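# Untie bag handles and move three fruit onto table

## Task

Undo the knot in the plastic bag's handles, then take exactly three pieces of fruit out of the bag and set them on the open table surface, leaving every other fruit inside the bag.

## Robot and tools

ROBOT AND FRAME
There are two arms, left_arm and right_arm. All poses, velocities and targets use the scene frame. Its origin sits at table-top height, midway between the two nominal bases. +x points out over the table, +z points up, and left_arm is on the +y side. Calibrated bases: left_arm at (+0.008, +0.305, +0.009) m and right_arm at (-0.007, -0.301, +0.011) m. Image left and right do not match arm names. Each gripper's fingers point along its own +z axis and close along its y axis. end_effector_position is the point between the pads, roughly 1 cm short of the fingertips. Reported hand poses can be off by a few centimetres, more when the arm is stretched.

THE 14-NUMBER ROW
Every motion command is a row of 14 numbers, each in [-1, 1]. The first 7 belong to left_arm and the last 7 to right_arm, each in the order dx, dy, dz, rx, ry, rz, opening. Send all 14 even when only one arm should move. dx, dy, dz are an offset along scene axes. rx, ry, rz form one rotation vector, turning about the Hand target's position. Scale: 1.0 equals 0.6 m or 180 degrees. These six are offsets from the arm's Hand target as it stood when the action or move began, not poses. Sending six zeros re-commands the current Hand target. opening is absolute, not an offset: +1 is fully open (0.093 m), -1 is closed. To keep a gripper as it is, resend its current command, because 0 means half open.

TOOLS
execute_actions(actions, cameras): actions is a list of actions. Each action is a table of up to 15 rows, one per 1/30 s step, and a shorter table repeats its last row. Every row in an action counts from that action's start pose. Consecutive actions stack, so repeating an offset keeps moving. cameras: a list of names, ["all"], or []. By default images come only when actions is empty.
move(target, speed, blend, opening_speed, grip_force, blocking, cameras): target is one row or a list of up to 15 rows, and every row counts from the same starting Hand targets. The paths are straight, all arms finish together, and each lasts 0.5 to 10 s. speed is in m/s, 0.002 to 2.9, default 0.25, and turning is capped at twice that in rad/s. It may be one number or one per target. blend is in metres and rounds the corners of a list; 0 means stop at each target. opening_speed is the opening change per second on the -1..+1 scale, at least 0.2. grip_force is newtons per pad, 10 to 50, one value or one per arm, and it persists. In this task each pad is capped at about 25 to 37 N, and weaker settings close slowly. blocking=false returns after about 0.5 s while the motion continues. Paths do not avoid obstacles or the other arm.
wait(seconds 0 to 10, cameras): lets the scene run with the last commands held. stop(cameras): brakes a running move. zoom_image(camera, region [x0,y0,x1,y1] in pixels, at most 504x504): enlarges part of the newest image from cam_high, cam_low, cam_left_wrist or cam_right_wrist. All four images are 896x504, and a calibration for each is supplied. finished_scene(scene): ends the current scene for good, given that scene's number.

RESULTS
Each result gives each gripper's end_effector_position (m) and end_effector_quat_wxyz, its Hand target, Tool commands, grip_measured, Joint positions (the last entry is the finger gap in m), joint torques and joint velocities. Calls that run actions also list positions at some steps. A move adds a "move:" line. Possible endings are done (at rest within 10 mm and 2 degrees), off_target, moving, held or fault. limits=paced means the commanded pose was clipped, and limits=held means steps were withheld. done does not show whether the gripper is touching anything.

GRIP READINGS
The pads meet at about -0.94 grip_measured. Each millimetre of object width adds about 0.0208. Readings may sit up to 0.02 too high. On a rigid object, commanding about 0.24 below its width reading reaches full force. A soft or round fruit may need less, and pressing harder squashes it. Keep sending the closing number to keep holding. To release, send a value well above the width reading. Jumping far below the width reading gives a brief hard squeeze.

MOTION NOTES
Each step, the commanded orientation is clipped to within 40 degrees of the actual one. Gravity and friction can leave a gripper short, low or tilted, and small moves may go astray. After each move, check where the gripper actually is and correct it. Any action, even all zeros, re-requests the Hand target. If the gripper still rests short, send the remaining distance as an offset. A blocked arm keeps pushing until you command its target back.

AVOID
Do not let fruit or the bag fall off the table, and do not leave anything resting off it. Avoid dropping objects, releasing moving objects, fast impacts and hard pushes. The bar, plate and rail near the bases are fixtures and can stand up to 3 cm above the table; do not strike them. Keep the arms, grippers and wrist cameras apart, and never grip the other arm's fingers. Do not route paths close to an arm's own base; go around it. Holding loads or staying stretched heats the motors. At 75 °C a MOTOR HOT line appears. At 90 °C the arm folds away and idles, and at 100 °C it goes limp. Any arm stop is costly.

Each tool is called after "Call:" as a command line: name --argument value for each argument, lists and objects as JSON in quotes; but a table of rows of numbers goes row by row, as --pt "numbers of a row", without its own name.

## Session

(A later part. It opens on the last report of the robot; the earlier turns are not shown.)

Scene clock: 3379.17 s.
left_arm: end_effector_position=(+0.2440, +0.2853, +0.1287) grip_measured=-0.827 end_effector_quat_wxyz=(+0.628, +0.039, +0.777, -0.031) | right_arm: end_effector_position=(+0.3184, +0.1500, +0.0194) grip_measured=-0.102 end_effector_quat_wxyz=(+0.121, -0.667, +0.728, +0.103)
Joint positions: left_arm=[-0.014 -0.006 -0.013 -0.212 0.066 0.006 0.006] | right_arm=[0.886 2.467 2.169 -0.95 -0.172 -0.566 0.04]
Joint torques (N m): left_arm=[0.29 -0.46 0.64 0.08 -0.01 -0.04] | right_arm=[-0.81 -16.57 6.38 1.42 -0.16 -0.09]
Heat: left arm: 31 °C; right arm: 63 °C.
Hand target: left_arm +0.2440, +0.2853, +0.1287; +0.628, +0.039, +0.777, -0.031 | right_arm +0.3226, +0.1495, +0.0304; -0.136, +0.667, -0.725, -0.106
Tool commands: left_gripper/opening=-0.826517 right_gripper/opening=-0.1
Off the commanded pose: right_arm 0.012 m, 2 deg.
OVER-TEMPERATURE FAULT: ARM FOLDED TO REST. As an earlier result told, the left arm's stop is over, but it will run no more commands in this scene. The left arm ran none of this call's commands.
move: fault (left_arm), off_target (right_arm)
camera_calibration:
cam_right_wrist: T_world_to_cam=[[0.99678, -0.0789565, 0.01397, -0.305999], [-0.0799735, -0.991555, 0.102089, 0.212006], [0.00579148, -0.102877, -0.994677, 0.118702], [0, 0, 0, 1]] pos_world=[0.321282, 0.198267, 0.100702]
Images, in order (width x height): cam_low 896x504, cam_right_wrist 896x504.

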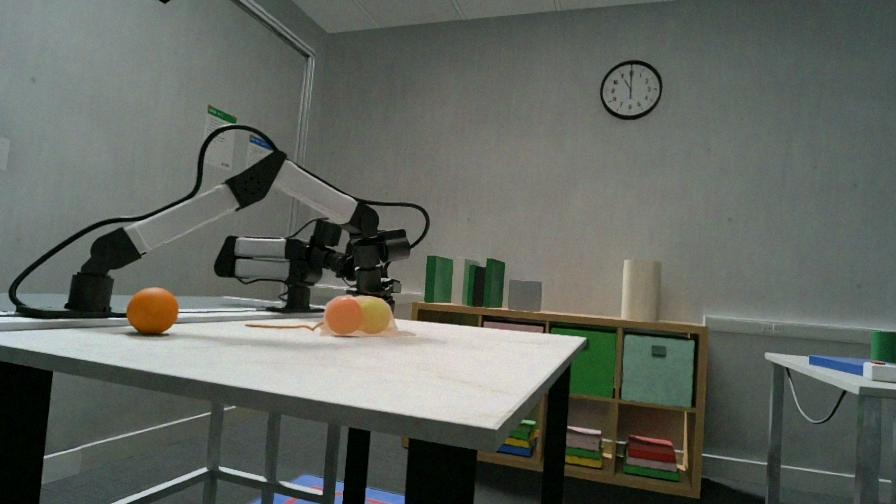

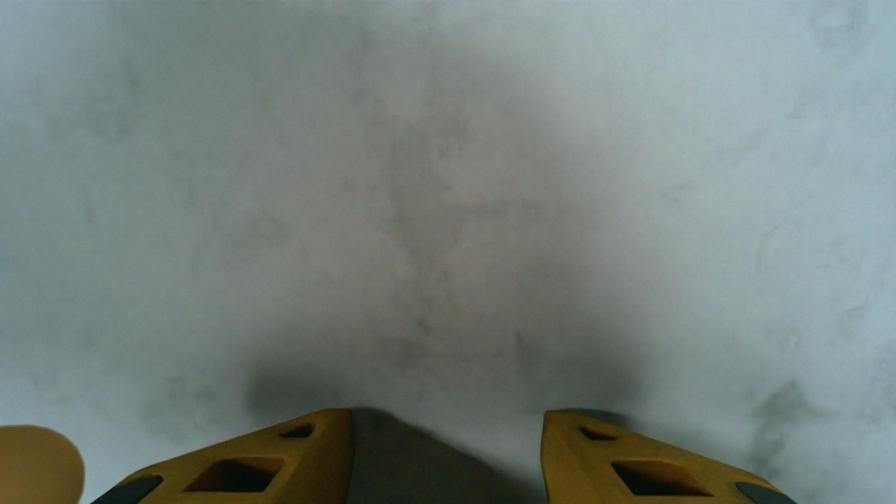

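Call:
move --pt "0 0 0 0 0 0 -0.83 0 0 0 0 0 0 -1" --pt "0 0 0 0 0 0 -0.83 0.0 0.0 0.12 0 0 0 -1" --speed 0.07 --cameras '["cam_high","cam_low","cam_right_wrist"]'

Call:
zoom_image --camera "cam_right_wrist" --region '[250, 100, 754, 500]'

Call:
zoom_image --camera "cam_high" --region '[440, 180, 580, 290]'

Scene clock: 3407.50 s.
left_arm: end_effector_position=(+0.2440, +0.2853, +0.1287) grip_measured=-0.827 end_effector_quat_wxyz=(+0.628, +0.039, +0.777, -0.031) | right_arm: end_effector_position=(+0.3178, +0.1510, +0.0869) grip_measured=-0.959 end_effector_quat_wxyz=(+0.125, -0.668, +0.726, +0.105)
Joint positions: left_arm=[-0.014 -0.006 -0.013 -0.212 0.066 0.006 0.006] | right_arm=[0.886 2.467 2.435 -1.206 -0.176 -0.566 0]
Joint torques (N m): left_arm=[0.28 -0.44 0.68 0.1 0 -0.01] | right_arm=[-0.72 -14.5 12.14 0.94 -0.11 -0.06]
Heat: left arm: 31 °C; right arm: 59 °C.
Hand target: left_arm +0.2440, +0.2853, +0.1287; +0.628, +0.039, +0.777, -0.031 | right_arm +0.3225, +0.1495, +0.1024; -0.136, +0.667, -0.725, -0.106
Tool commands: left_gripper/opening=-0.826517 right_gripper/opening=-1.0
Off the commanded pose: right_arm 0.016 m, 1 deg.
OVER-TEMPERATURE FAULT: ARM FOLDED TO REST. As an earlier result told, the left arm's stop is over, but it will run no more commands in this scene. The left arm ran none of this call's commands.
move: fault (left_arm), off_target (right_arm)
camera_calibration:
cam_right_wrist: T_world_to_cam=[[0.996845, -0.0777019, 0.0161955, -0.306685], [-0.0788724, -0.992586, 0.0924819, 0.206672], [0.00888945, -0.0934675, -0.995583, 0.183648], [0, 0, 0, 1]] pos_world=[0.320386, 0.198475, 0.168691]
Images, in order (width x height): cam_high 896x504, cam_low 896x504, cam_right_wrist 896x504.

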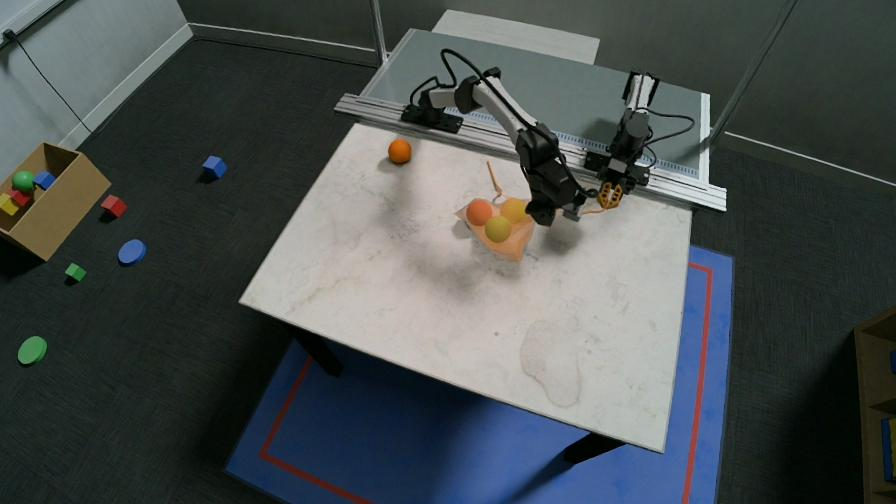

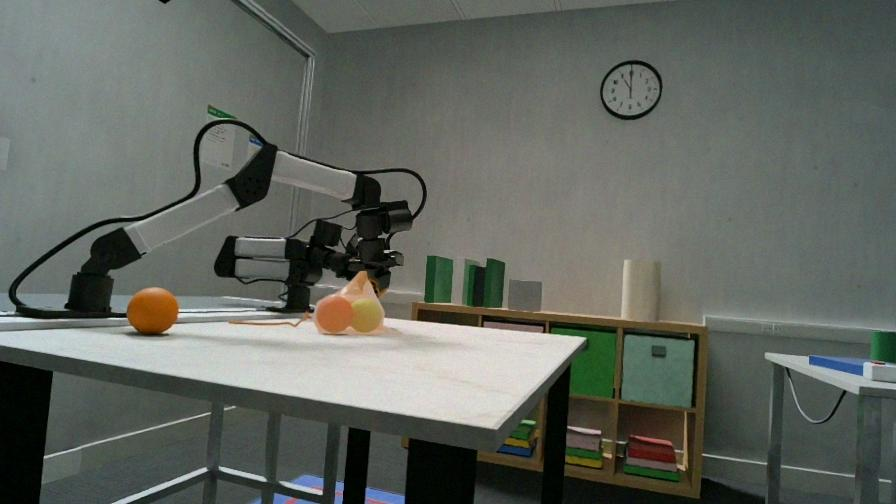

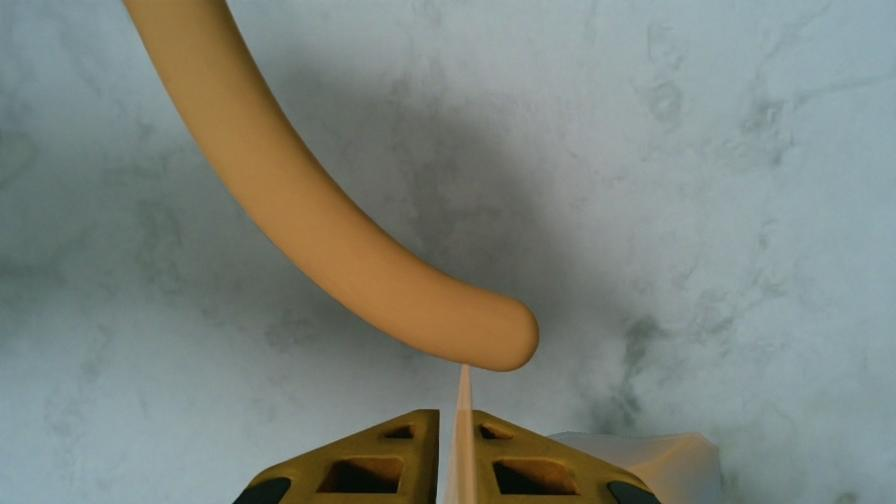

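Scaled by 1.000.

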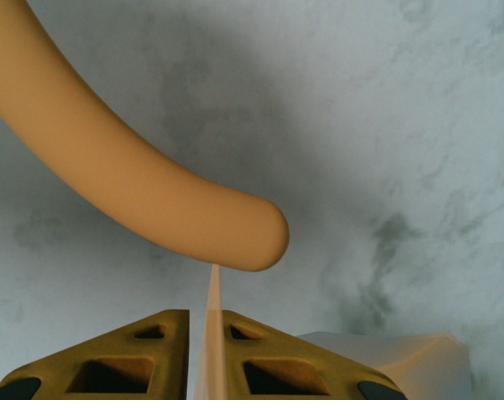

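Scaled by 3.600 from the camera's 896x504 image, which has a finer 1280x720 frame.

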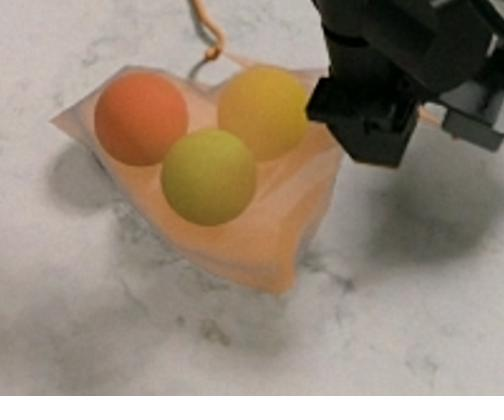

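Call:
move --pt "0 0 0 0 0 0 -0.83 0 0.07 -0.05 0 0 0 -1" --pt "0 0 0 0 0 0 -0.83 0 0.07 -0.05 0 0 0 -0.3" --pt "0 0 0 0 0 0 -0.83 0 0.06 0.07 0 0 0 -0.3" --pt "0 0 0 0 0 0 -0.83 -0.07 -0.14 0.15 0 0 -0.117 -0.3" --speed '[0.07,0.07,0.1,0.13]' --blend '[0,0,0.02,0]' --opening_speed 0.6 --cameras '["cam_high","cam_low","cam_right_wrist"]'

Call:
zoom_image --camera "cam_right_wrist" --region '[250, 0, 754, 440]'

Call:
zoom_image --camera "cam_high" --region '[440, 180, 580, 290]'

Scene clock: 3429.83 s.
left_arm: end_effector_position=(+0.2440, +0.2853, +0.1287) grip_measured=-0.827 end_effector_quat_wxyz=(+0.628, +0.039, +0.777, -0.031) | right_arm: end_effector_position=(+0.2774, +0.0700, +0.1783) grip_measured=-0.302 end_effector_quat_wxyz=(+0.132, -0.531, +0.833, +0.079)
Joint positions: left_arm=[-0.014 -0.006 -0.013 -0.212 0.066 0.006 0.006] | right_arm=[0.881 2.005 2.024 -1.238 -0.072 -0.235 0.031]
Joint torques (N m): left_arm=[0.34 -0.43 0.64 0.1 0 -0.01] | right_arm=[-0.75 -14.09 7.15 1.42 0.1 0.07]
Heat: left arm: 31 °C; right arm: 61 °C.
Hand target: left_arm +0.2440, +0.2853, +0.1287; +0.628, +0.039, +0.777, -0.031 | right_arm +0.2806, +0.0655, +0.1924; +0.153, -0.523, +0.835, +0.079
Tool commands: left_gripper/opening=-0.826517 right_gripper/opening=-0.3
Off the commanded pose: right_arm 0.015 m, 3 deg.
OVER-TEMPERATURE FAULT: ARM FOLDED TO REST. As an earlier result told, the left arm's stop is over, but it will run no more commands in this scene. The left arm ran none of this call's commands.
elbow stopped short (right arm): the move would have taken joint 3 (elbow) straighter than the controller allows.
move: fault (left_arm), off_target (right_arm)
camera_calibration:
cam_right_wrist: T_world_to_cam=[[0.909832, -0.414809, 0.0118013, -0.225619], [-0.413448, -0.903675, 0.111502, 0.197842], [-0.0355873, -0.106327, -0.993694, 0.280378], [0, 0, 0, 1]] pos_world=[0.297051, 0.115008, 0.259213]
Images, in order (width x height): cam_high 896x504, cam_low 896x504, cam_right_wrist 896x504.

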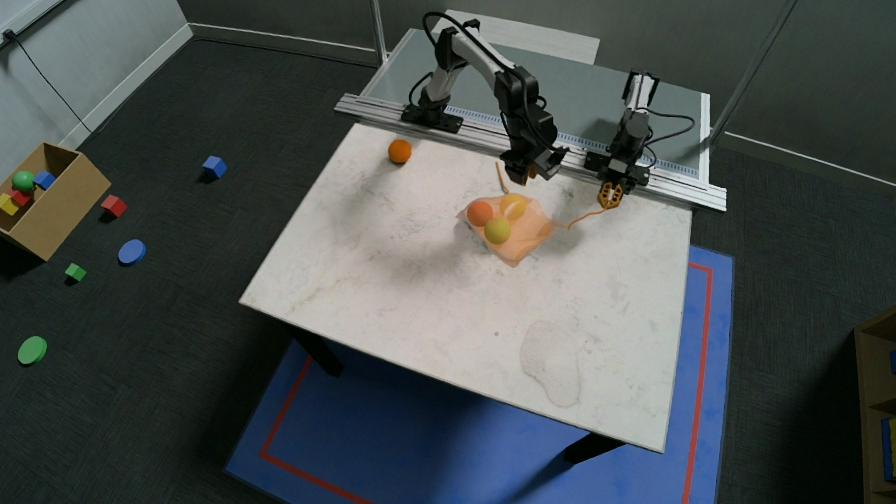

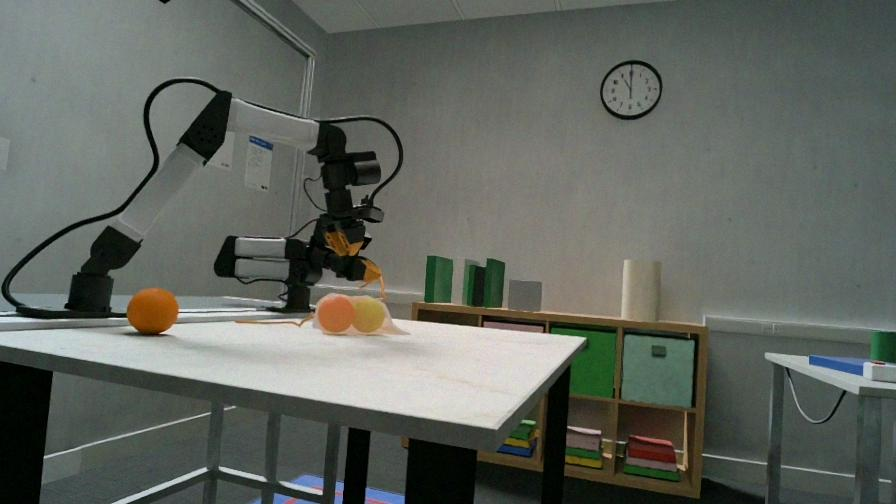

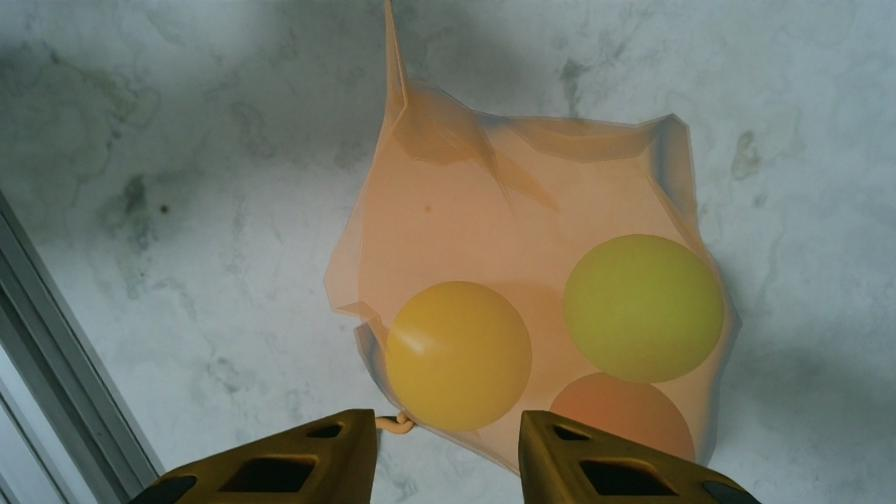

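Scaled by 1.000.

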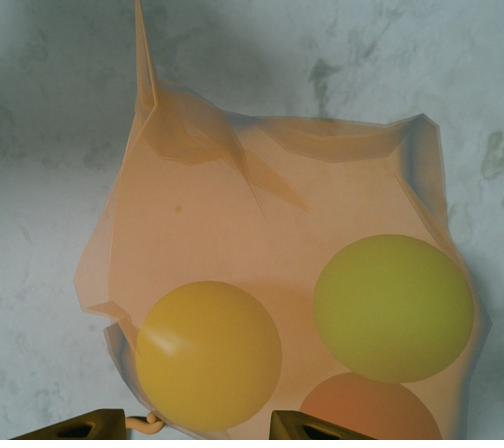

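Scaled by 3.600 from the camera's 896x504 image, which has a finer 1280x720 frame.

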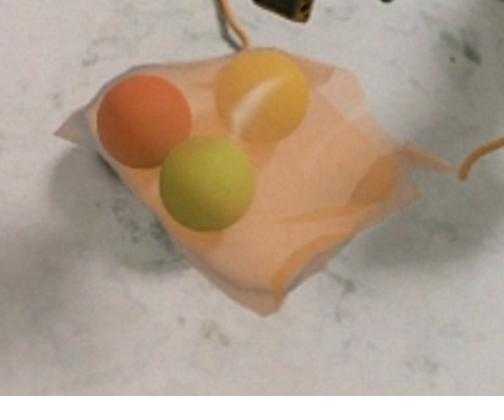

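Call:
zoom_image --camera "cam_right_wrist" --region '[310, 250, 480, 450]'

Scaled by 2.520 from the camera's 896x504 image, which has a finer 1280x720 frame.

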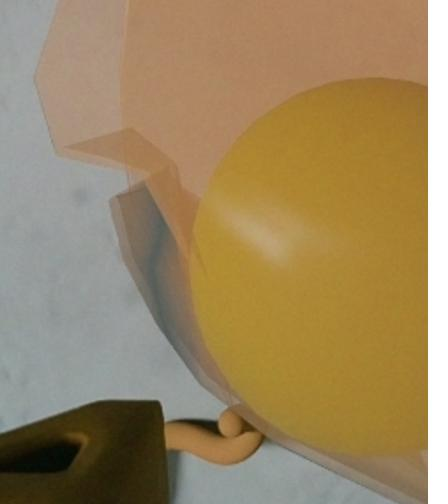

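Call:
move --target '[0,0,0,0,0,0,-0.83,-0.251,-0.059,-0.037,0.1634,-0.2027,-0.2794,-0.3]' --speed 0.25 --cameras '["cam_high","cam_right_wrist"]'

Call:
zoom_image --camera "cam_right_wrist" --region '[200, 50, 704, 450]'

Scene clock: 3474.50 s.
left_arm: end_effector_position=(+0.2440, +0.2853, +0.1287) grip_measured=-0.827 end_effector_quat_wxyz=(+0.628, +0.039, +0.777, -0.031) | right_arm: end_effector_position=(+0.1313, +0.0253, +0.1633) grip_measured=-0.302 end_effector_quat_wxyz=(+0.530, -0.076, +0.843, +0.045)
Joint positions: left_arm=[-0.014 -0.006 -0.013 -0.212 0.066 0.006 0.006] | right_arm=[1.622 1.596 1.079 -0.762 1.137 1.287 0.031]
Joint torques (N m): left_arm=[0.25 -0.49 0.66 0.11 0 -0.01] | right_arm=[0.38 -5.46 11.49 0.66 0.76 0.08]
Heat: left arm: 31 °C; right arm: 58 °C.
Hand target: left_arm +0.2440, +0.2853, +0.1287; +0.628, +0.039, +0.777, -0.031 | right_arm +0.1300, +0.0301, +0.1702; +0.535, -0.074, +0.840, +0.047
Tool commands: left_gripper/opening=-0.826517 right_gripper/opening=-0.3
Off the commanded pose: right_arm 0.008 m, 1 deg.
OVER-TEMPERATURE FAULT: ARM FOLDED TO REST. As an earlier result told, the left arm's stop is over, but it will run no more commands in this scene. The left arm ran none of this call's commands.
move: fault (left_arm)
camera_calibration:
cam_right_wrist: T_world_to_cam=[[0.180686, -0.983461, 0.0125581, -0.00100737], [-0.74923, -0.145902, -0.646039, 0.24733], [0.637186, 0.107322, -0.763201, 0.124173], [0, 0, 0, 1]] pos_world=[0.106367, 0.0217687, 0.254566]
Images, in order (width x height): cam_high 896x504, cam_right_wrist 896x504.

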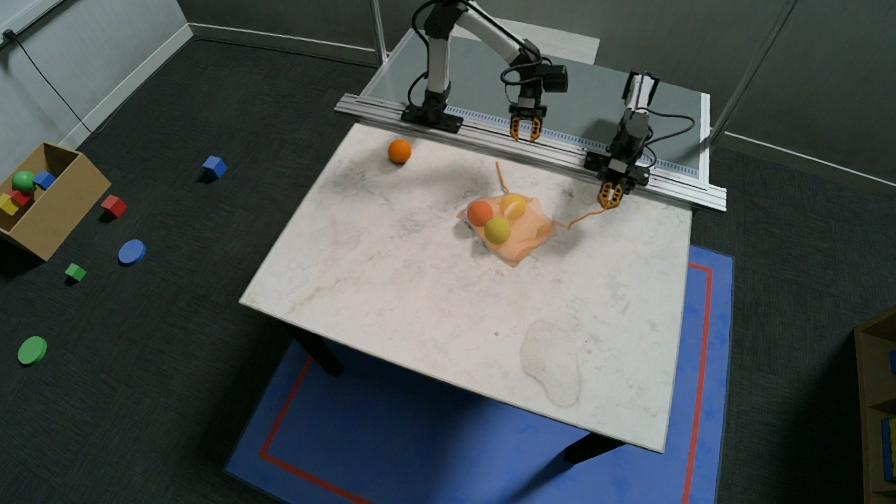

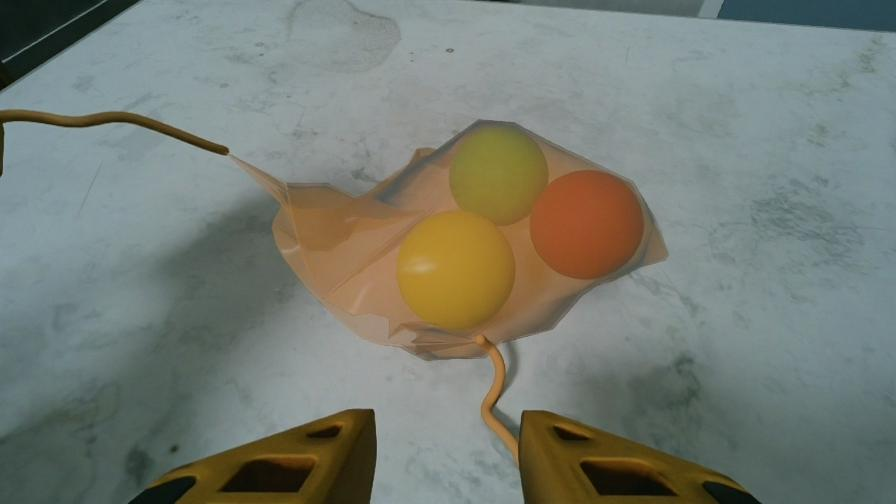

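Scaled by 1.000.

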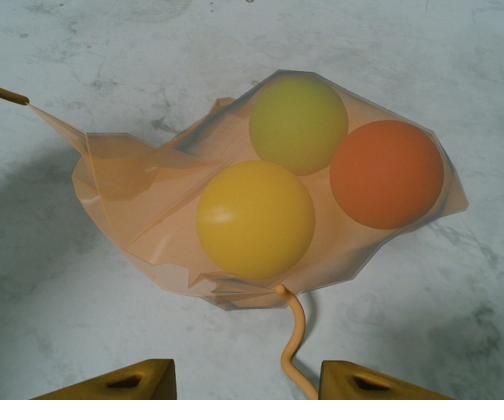

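Call:
zoom_image --camera "cam_right_wrist" --region '[260, 160, 540, 370]'

Scaled by 1.800 from the camera's 896x504 image, which has a finer 1280x720 frame.

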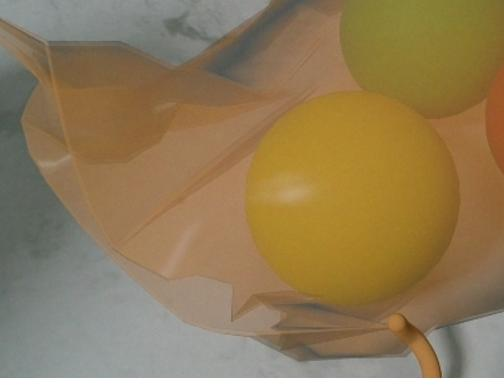

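Call:
move --target '[0,0,0,0,0,0,-0.83,0.2017,0.113,-0.125,-0.1634,0.2027,0.2794,-0.3]' --speed 0.2 --cameras '["cam_right_wrist"]'

Call:
zoom_image --camera "cam_right_wrist" --region '[250, 100, 754, 500]'

Scene clock: 3570.30 s.
left_arm: end_effector_position=(+0.2440, +0.2853, +0.1287) grip_measured=-0.827 end_effector_quat_wxyz=(+0.628, +0.039, +0.777, -0.031) | right_arm: end_effector_position=(+0.2486, +0.0951, +0.0921) grip_measured=-0.302 end_effector_quat_wxyz=(+0.157, -0.520, +0.836, +0.076)
Joint positions: left_arm=[-0.014 -0.006 -0.013 -0.212 0.066 0.006 0.006] | right_arm=[0.988 1.966 1.611 -0.814 -0.005 -0.116 0.031]
Joint torques (N m): left_arm=[0.31 -0.49 0.7 0.07 0 -0.03] | right_arm=[-0.64 -8.98 12.45 1.09 -0.12 -0.09]
Heat: left arm: 30 °C; right arm: 65 °C.
Hand target: left_arm +0.2440, +0.2853, +0.1287; +0.628, +0.039, +0.777, -0.031 | right_arm +0.2510, +0.0978, +0.0951; +0.153, -0.523, +0.835, +0.079
Tool commands: left_gripper/opening=-0.826517 right_gripper/opening=-0.3
Off the commanded pose: right_arm 0.005 m, 1 deg.
OVER-TEMPERATURE FAULT: ARM FOLDED TO REST. As an earlier result told, the left arm's stop is over, but it will run no more commands in this scene. The left arm ran none of this call's commands.
move: fault (left_arm)
camera_calibration:
cam_right_wrist: T_world_to_cam=[[0.897708, -0.438845, 0.0391886, -0.185247], [-0.440578, -0.894818, 0.0720519, 0.227867], [0.00344703, -0.0819471, -0.996631, 0.184651], [0, 0, 0, 1]] pos_world=[0.266054, 0.137736, 0.17487]
Images, in order (width x height): cam_right_wrist 896x504.

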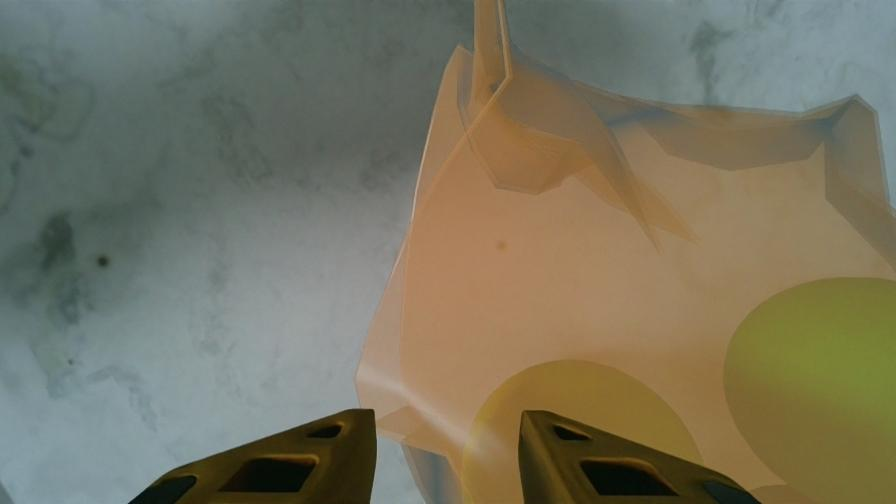

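Scaled by 1.000.

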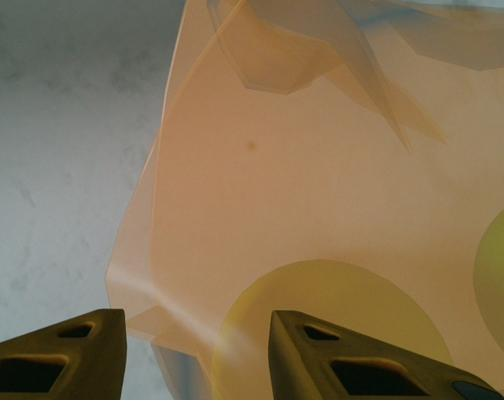

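Call:
zoom_image --camera "cam_right_wrist" --region '[340, 220, 540, 400]'

Call:
zoom_image --camera "cam_right_wrist" --region '[340, 350, 540, 504]'

Call:
zoom_image --camera "cam_right_wrist" --region '[400, 0, 600, 200]'

Scaled by 2.520 from the camera's 896x504 image, which has a finer 1280x720 frame.

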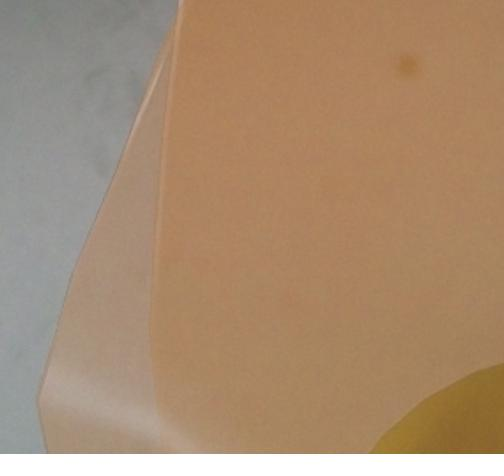

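Scaled by 2.520 from the camera's 896x504 image, which has a finer 1280x720 frame.

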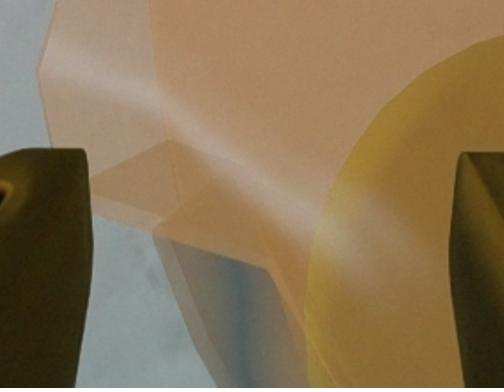

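Scaled by 2.520 from the camera's 896x504 image, which has a finer 1280x720 frame.

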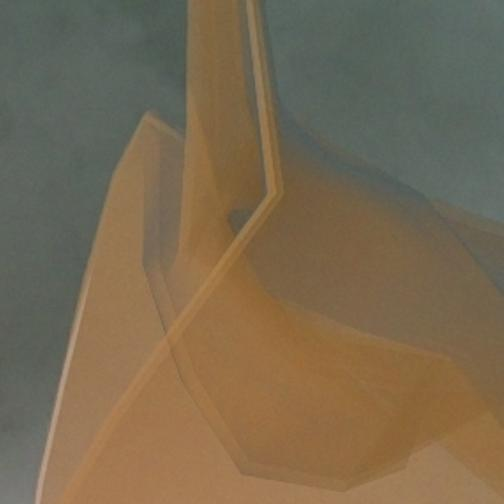

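Call:
move --pt "0 0 0 0 0 0 -0.83 -0.0525 0.005 -0.075 0 0 -0.1056 -0.3" --pt "0 0 0 0 0 0 -0.83 -0.055 0.0 -0.158 0 0 -0.1056 -0.3" --speed '[0.1,0.05]' --blend '[0.01,0]' --cameras '["cam_right_wrist"]'

Call:
zoom_image --camera "cam_right_wrist" --region '[250, 100, 754, 500]'

Scene clock: 3640.73 s.
left_arm: end_effector_position=(+0.2440, +0.2853, +0.1287) grip_measured=-0.827 end_effector_quat_wxyz=(+0.628, +0.039, +0.777, -0.031) | right_arm: end_effector_position=(+0.2203, +0.0994, +0.0163) grip_measured=-0.302 end_effector_quat_wxyz=(+0.165, -0.379, +0.909, +0.060)
Joint positions: left_arm=[-0.014 -0.006 -0.013 -0.212 0.066 0.006 0.006] | right_arm=[1.093 2.029 1.389 -0.547 0.125 0.29 0.031]
Joint torques (N m): left_arm=[0.27 -0.46 0.65 0.1 0 -0.03] | right_arm=[0.32 -7.84 5.67 1.79 0.22 0.09]
Heat: left arm: 30 °C; right arm: 65 °C.
Hand target: left_arm +0.2440, +0.2853, +0.1287; +0.628, +0.039, +0.777, -0.031 | right_arm +0.2181, +0.0978, +0.0003; +0.164, -0.378, +0.910, +0.053
Tool commands: left_gripper/opening=-0.826517 right_gripper/opening=-0.3
Off the commanded pose: right_arm 0.016 m, 1 deg.
OVER-TEMPERATURE FAULT: ARM FOLDED TO REST. As an earlier result told, the left arm's stop is over, but it will run no more commands in this scene. The left arm ran none of this call's commands.
move: fault (left_arm), off_target (right_arm)
camera_calibration:
cam_right_wrist: T_world_to_cam=[[0.71401, -0.699868, 0.0193326, -0.0881801], [-0.699354, -0.711637, 0.0669078, 0.263547], [-0.0330688, -0.0612932, -0.997572, 0.115569], [0, 0, 0, 1]] pos_world=[0.251096, 0.132919, 0.0993603]
Images, in order (width x height): cam_right_wrist 896x504.

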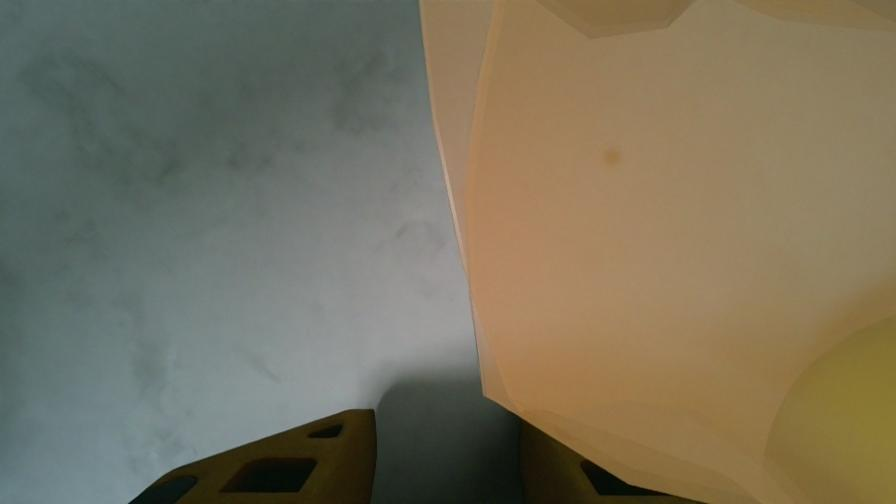

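Scaled by 1.000.

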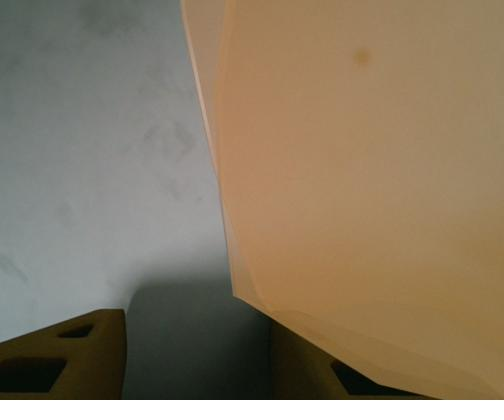

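Call:
move --target '[0,0,0,0,0,0,-0.83,0.039,0.02,0.0,0,0,0,-0.3]' --speed 0.04 --cameras '["cam_right_wrist"]'

Call:
zoom_image --camera "cam_right_wrist" --region '[250, 100, 754, 500]'

Scene clock: 3669.43 s.
left_arm: end_effector_position=(+0.2440, +0.2853, +0.1287) grip_measured=-0.827 end_effector_quat_wxyz=(+0.628, +0.039, +0.777, -0.031) | right_arm: end_effector_position=(+0.2242, +0.0992, +0.0161) grip_measured=-0.302 end_effector_quat_wxyz=(+0.146, -0.388, +0.909, +0.049)
Joint positions: left_arm=[-0.014 -0.006 -0.013 -0.212 0.066 0.006 0.006] | right_arm=[1.08 2.063 1.458 -0.625 0.111 0.265 0.031]
Joint torques (N m): left_arm=[0.31 -0.49 0.62 0.09 0.01 0] | right_arm=[-1.55 -5.29 9.85 2.13 0.22 0]
Heat: left arm: 30 °C; right arm: 62 °C.
Hand target: left_arm +0.2440, +0.2853, +0.1287; +0.628, +0.039, +0.777, -0.031 | right_arm +0.2415, +0.1099, +0.0004; +0.164, -0.378, +0.910, +0.053
Tool commands: left_gripper/opening=-0.826517 right_gripper/opening=-0.3
Off the commanded pose: right_arm 0.026 m, 2 deg.
OVER-TEMPERATURE FAULT: ARM FOLDED TO REST. As an earlier result told, the left arm's stop is over, but it will run no more commands in this scene. The left arm ran none of this call's commands.
move: fault (left_arm), off_target (right_arm)
camera_calibration:
cam_right_wrist: T_world_to_cam=[[0.724828, -0.688396, 0.0271204, -0.0948014], [-0.686494, -0.718398, 0.112382, 0.263146], [-0.0578798, -0.100075, -0.993295, 0.124856], [0, 0, 0, 1]] pos_world=[0.256589, 0.136278, 0.0970171]
Images, in order (width x height): cam_right_wrist 896x504.

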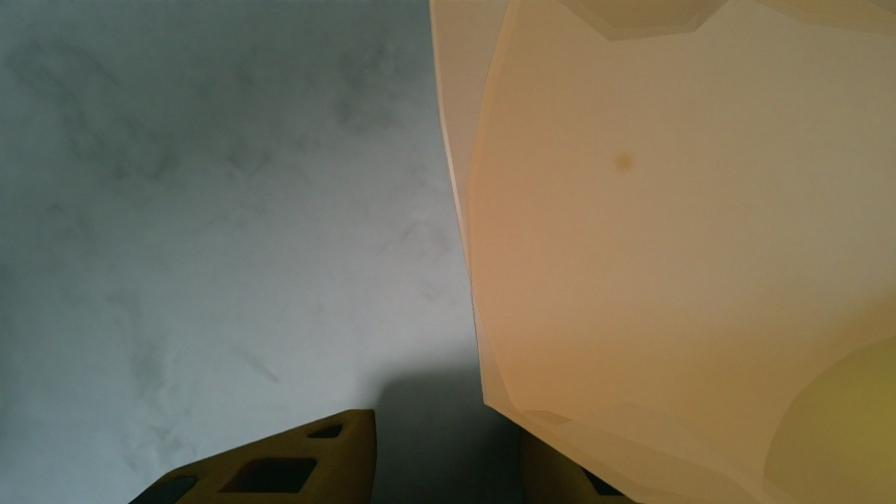

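Scaled by 1.000.

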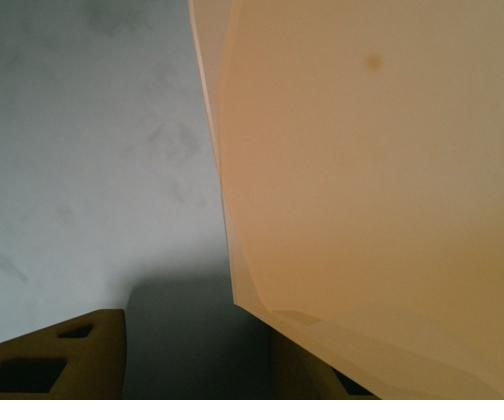

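Call:
move --target '[0,0,0,0,0,0,-0.83,0.0,0.0,0.02,0,0,0,-0.3]' --speed 0.04 --cameras '["cam_right_wrist"]'

Call:
zoom_image --camera "cam_right_wrist" --region '[250, 100, 754, 500]'

Scene clock: 3678.67 s.
left_arm: end_effector_position=(+0.2440, +0.2853, +0.1287) grip_measured=-0.827 end_effector_quat_wxyz=(+0.628, +0.039, +0.777, -0.031) | right_arm: end_effector_position=(+0.2266, +0.1012, +0.0167) grip_measured=-0.302 end_effector_quat_wxyz=(+0.147, -0.386, +0.909, +0.049)
Joint positions: left_arm=[-0.014 -0.006 -0.013 -0.212 0.066 0.006 0.006] | right_arm=[1.077 2.072 1.473 -0.63 0.111 0.265 0.031]
Joint torques (N m): left_arm=[0.27 -0.47 0.66 0.11 -0.01 -0.03] | right_arm=[-1.29 -7.62 10.96 1.72 0.26 0]
Heat: left arm: 30 °C; right arm: 61 °C.
Hand target: left_arm +0.2440, +0.2853, +0.1287; +0.628, +0.039, +0.777, -0.031 | right_arm +0.2414, +0.1098, +0.0122; +0.164, -0.378, +0.910, +0.053
Tool commands: left_gripper/opening=-0.826517 right_gripper/opening=-0.3
Off the commanded pose: right_arm 0.018 m, 2 deg.
OVER-TEMPERATURE FAULT: ARM FOLDED TO REST. As an earlier result told, the left arm's stop is over, but it will run no more commands in this scene. The left arm ran none of this call's commands.
move: fault (left_arm), off_target (right_arm)
camera_calibration:
cam_right_wrist: T_world_to_cam=[[0.723327, -0.69, 0.0264114, -0.0946354], [-0.688117, -0.71712, 0.110608, 0.266437], [-0.0573794, -0.0981799, -0.993513, 0.125399], [0, 0, 0, 1]] pos_world=[0.258988, 0.138081, 0.0976147]
Images, in order (width x height): cam_right_wrist 896x504.

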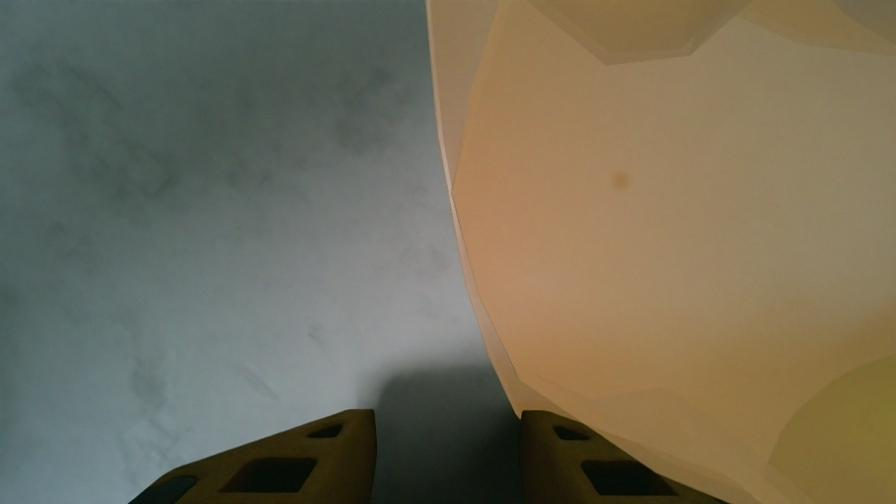

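Scaled by 1.000.

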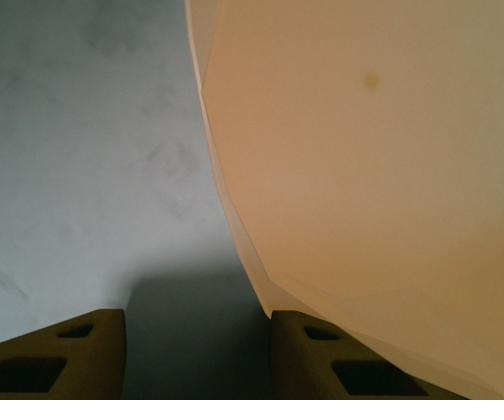

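Call:
move --pt "0 0 0 0 0 0 -0.83 0.0 0.0 0.09 0 0 0 -0.3" --pt "0 0 0 0 0 0 -0.83 -0.03 -0.05 0.2 0 0 0 -0.3" --speed 0.1 --blend '[0.02,0]' --cameras '["cam_right_wrist"]'

Call:
zoom_image --camera "cam_right_wrist" --region '[330, 100, 730, 450]'

Scene clock: 3723.30 s.
left_arm: end_effector_position=(+0.2440, +0.2853, +0.1287) grip_measured=-0.827 end_effector_quat_wxyz=(+0.628, +0.039, +0.777, -0.031) | right_arm: end_effector_position=(+0.2195, +0.0793, +0.1088) grip_measured=-0.302 end_effector_quat_wxyz=(+0.144, -0.383, +0.911, +0.045)
Joint positions: left_arm=[-0.014 -0.006 -0.013 -0.212 0.066 0.006 0.006] | right_arm=[1.069 1.903 1.603 -0.938 0.113 0.265 0.031]
Joint torques (N m): left_arm=[0.27 -0.49 0.75 0.1 0.01 -0.02] | right_arm=[-0.39 -12.97 11.79 0.96 0.24 0.05]
Heat: left arm: 30 °C; right arm: 66 °C.
Hand target: left_arm +0.2440, +0.2853, +0.1287; +0.628, +0.039, +0.777, -0.031 | right_arm +0.2234, +0.0798, +0.1323; +0.164, -0.378, +0.910, +0.053
Tool commands: left_gripper/opening=-0.826517 right_gripper/opening=-0.3
Off the commanded pose: right_arm 0.024 m, 3 deg.
OVER-TEMPERATURE FAULT: ARM FOLDED TO REST. As an earlier result told, the left arm's stop is over, but it will run no more commands in this scene. The left arm ran none of this call's commands.
move: fault (left_arm), off_target (right_arm)
camera_calibration:
cam_right_wrist: T_world_to_cam=[[0.717669, -0.695682, 0.0312773, -0.105874], [-0.693788, -0.710397, 0.118297, 0.235589], [-0.0600776, -0.106598, -0.992486, 0.215503], [0, 0, 0, 1]] pos_world=[0.252378, 0.11668, 0.189325]
Images, in order (width x height): cam_right_wrist 896x504.

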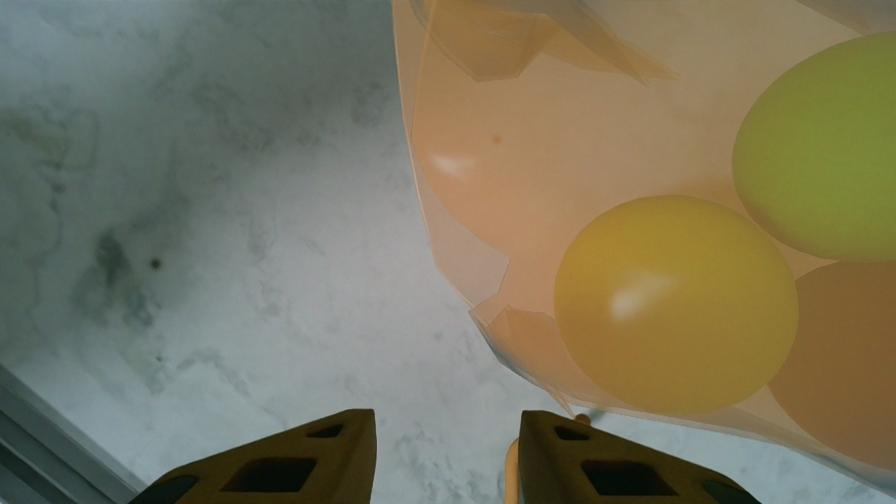

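Scaled by 1.260 from the camera's 896x504 image, which has a finer 1280x720 frame.

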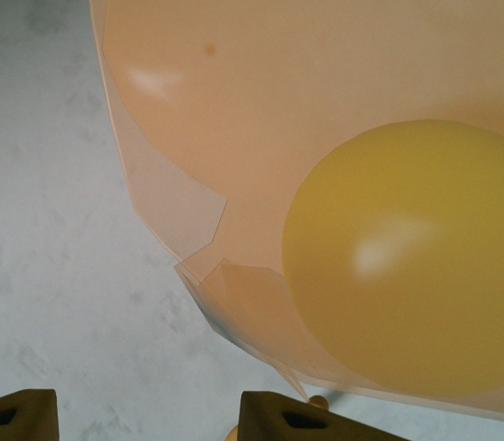

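Call:
zoom_image --camera "cam_right_wrist" --region '[400, 130, 620, 420]'

Scaled by 1.738 from the camera's 896x504 image, which has a finer 1280x720 frame.

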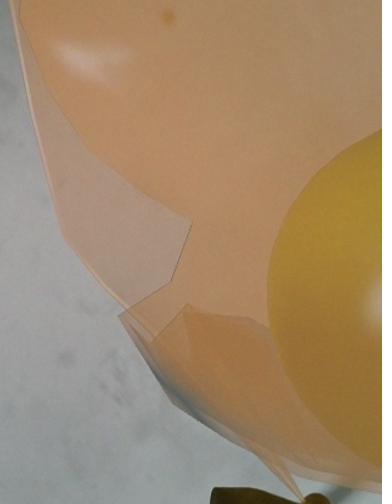

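Call:
move --target '[0,0,0,0,0,0,-0.83,0.1,0.03,0.0,0,0,0,-0.3]' --speed 0.12 --cameras '["cam_right_wrist"]'

Call:
zoom_image --camera "cam_right_wrist" --region '[220, 110, 440, 400]'

Scene clock: 3766.47 s.
left_arm: end_effector_position=(+0.2440, +0.2853, +0.1287) grip_measured=-0.827 end_effector_quat_wxyz=(+0.628, +0.039, +0.777, -0.031) | right_arm: end_effector_position=(+0.2821, +0.0957, +0.1294) grip_measured=-0.302 end_effector_quat_wxyz=(+0.168, -0.374, +0.911, +0.050)
Joint positions: left_arm=[-0.014 -0.006 -0.013 -0.212 0.066 0.006 0.006] | right_arm=[0.966 2.046 1.878 -1.014 0.098 0.178 0.031]
Joint torques (N m): left_arm=[0.28 -0.51 0.7 0.1 0 -0.03] | right_arm=[-0.49 -9.61 12.37 1.06 -0.03 -0.09]
Heat: left arm: 30 °C; right arm: 67 °C.
Hand target: left_arm +0.2440, +0.2853, +0.1287; +0.628, +0.039, +0.777, -0.031 | right_arm +0.2835, +0.0978, +0.1324; +0.164, -0.378, +0.910, +0.053
Tool commands: left_gripper/opening=-0.826517 right_gripper/opening=-0.3
Off the commanded pose: right_arm 0.004 m, 1 deg.
OVER-TEMPERATURE FAULT: ARM FOLDED TO REST. As an earlier result told, the left arm's stop is over, but it will run no more commands in this scene. The left arm ran none of this call's commands.
move: fault (left_arm)
camera_calibration:
cam_right_wrist: T_world_to_cam=[[0.704945, -0.708286, 0.0372013, -0.136028], [-0.708891, -0.701907, 0.0692828, 0.298005], [-0.0229602, -0.0752122, -0.996903, 0.228561], [0, 0, 0, 1]] pos_world=[0.312393, 0.130016, 0.212267]
Images, in order (width x height): cam_right_wrist 896x504.

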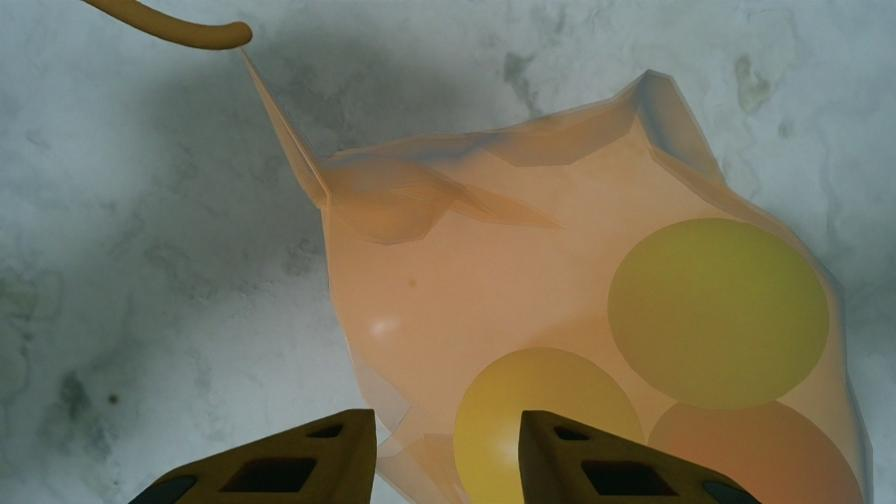

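Scaled by 1.738 from the camera's 896x504 image, which has a finer 1280x720 frame.

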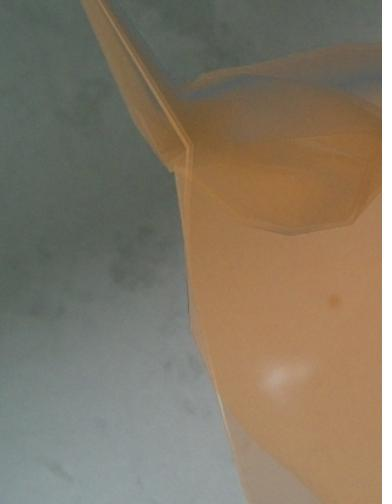

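Call:
zoom_image --camera "cam_right_wrist" --region '[310, 320, 480, 504]'

Scaled by 2.739 from the camera's 896x504 image, which has a finer 1280x720 frame.

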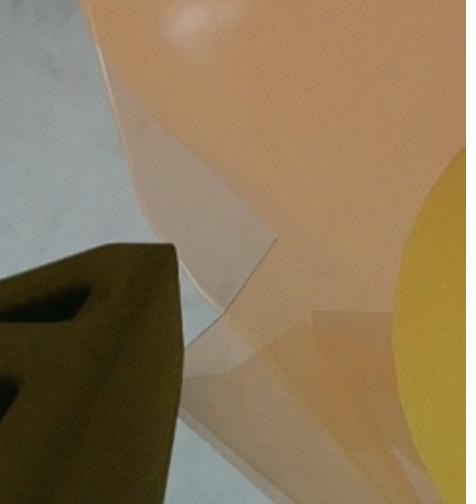

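Call:
move --target '[0,0,0,0,0,0,-0.83,-0.0425,-0.0097,-0.054,0,0,0.25,-0.3]' --speed 0.12 --cameras '["cam_right_wrist"]'

Call:
zoom_image --camera "cam_right_wrist" --region '[330, 250, 580, 500]'

Scene clock: 3811.23 s.
left_arm: end_effector_position=(+0.2440, +0.2853, +0.1287) grip_measured=-0.827 end_effector_quat_wxyz=(+0.628, +0.039, +0.777, -0.031) | right_arm: end_effector_position=(+0.2575, +0.0945, +0.0938) grip_measured=-0.302 end_effector_quat_wxyz=(-0.124, +0.697, -0.698, -0.106)
Joint positions: left_arm=[-0.014 -0.006 -0.013 -0.212 0.066 0.006 0.006] | right_arm=[0.909 2.046 1.747 -0.943 -0.18 -0.626 0.031]
Joint torques (N m): left_arm=[0.29 -0.42 0.66 0.11 0 -0.03] | right_arm=[-0.84 -12.89 7.19 1.27 -0.23 -0.1]
Heat: left arm: 29 °C; right arm: 66 °C.
Hand target: left_arm +0.2440, +0.2853, +0.1287; +0.628, +0.039, +0.777, -0.031 | right_arm +0.2580, +0.0920, +0.1000; -0.131, +0.697, -0.696, -0.112
Tool commands: left_gripper/opening=-0.826517 right_gripper/opening=-0.3
Off the commanded pose: right_arm 0.007 m, 1 deg.
OVER-TEMPERATURE FAULT: ARM FOLDED TO REST. As an earlier result told, the left arm's stop is over, but it will run no more commands in this scene. The left arm ran none of this call's commands.
move: fault (left_arm)
camera_calibration:
cam_right_wrist: T_world_to_cam=[[0.999583, 0.00314524, 0.028714, -0.260477], [0.000450146, -0.99563, 0.0933877, 0.125051], [0.0288822, -0.0933358, -0.995216, 0.180657], [0, 0, 0, 1]] pos_world=[0.255095, 0.142185, 0.175594]
Images, in order (width x height): cam_right_wrist 896x504.

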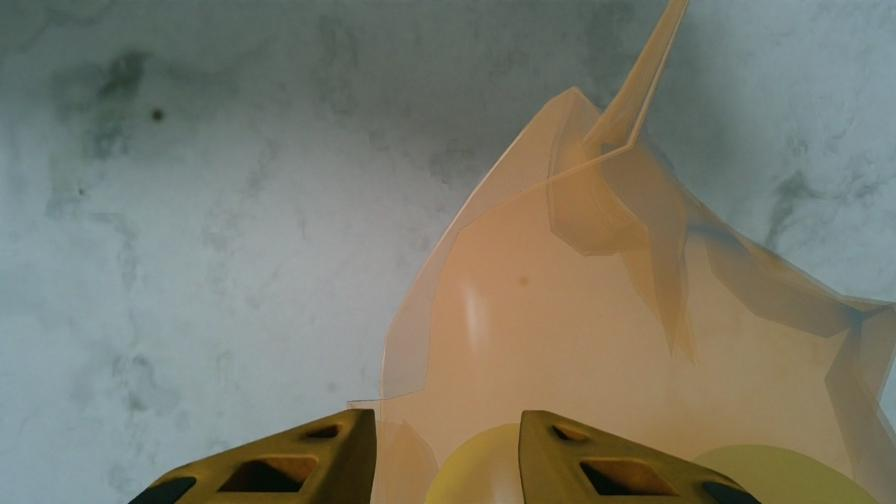

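Scaled by 2.016 from the camera's 896x504 image, which has a finer 1280x720 frame.

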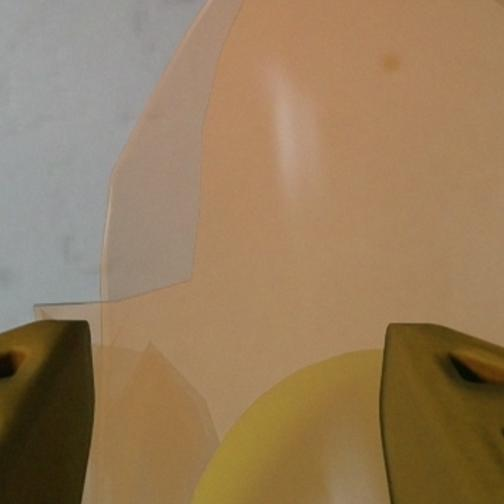

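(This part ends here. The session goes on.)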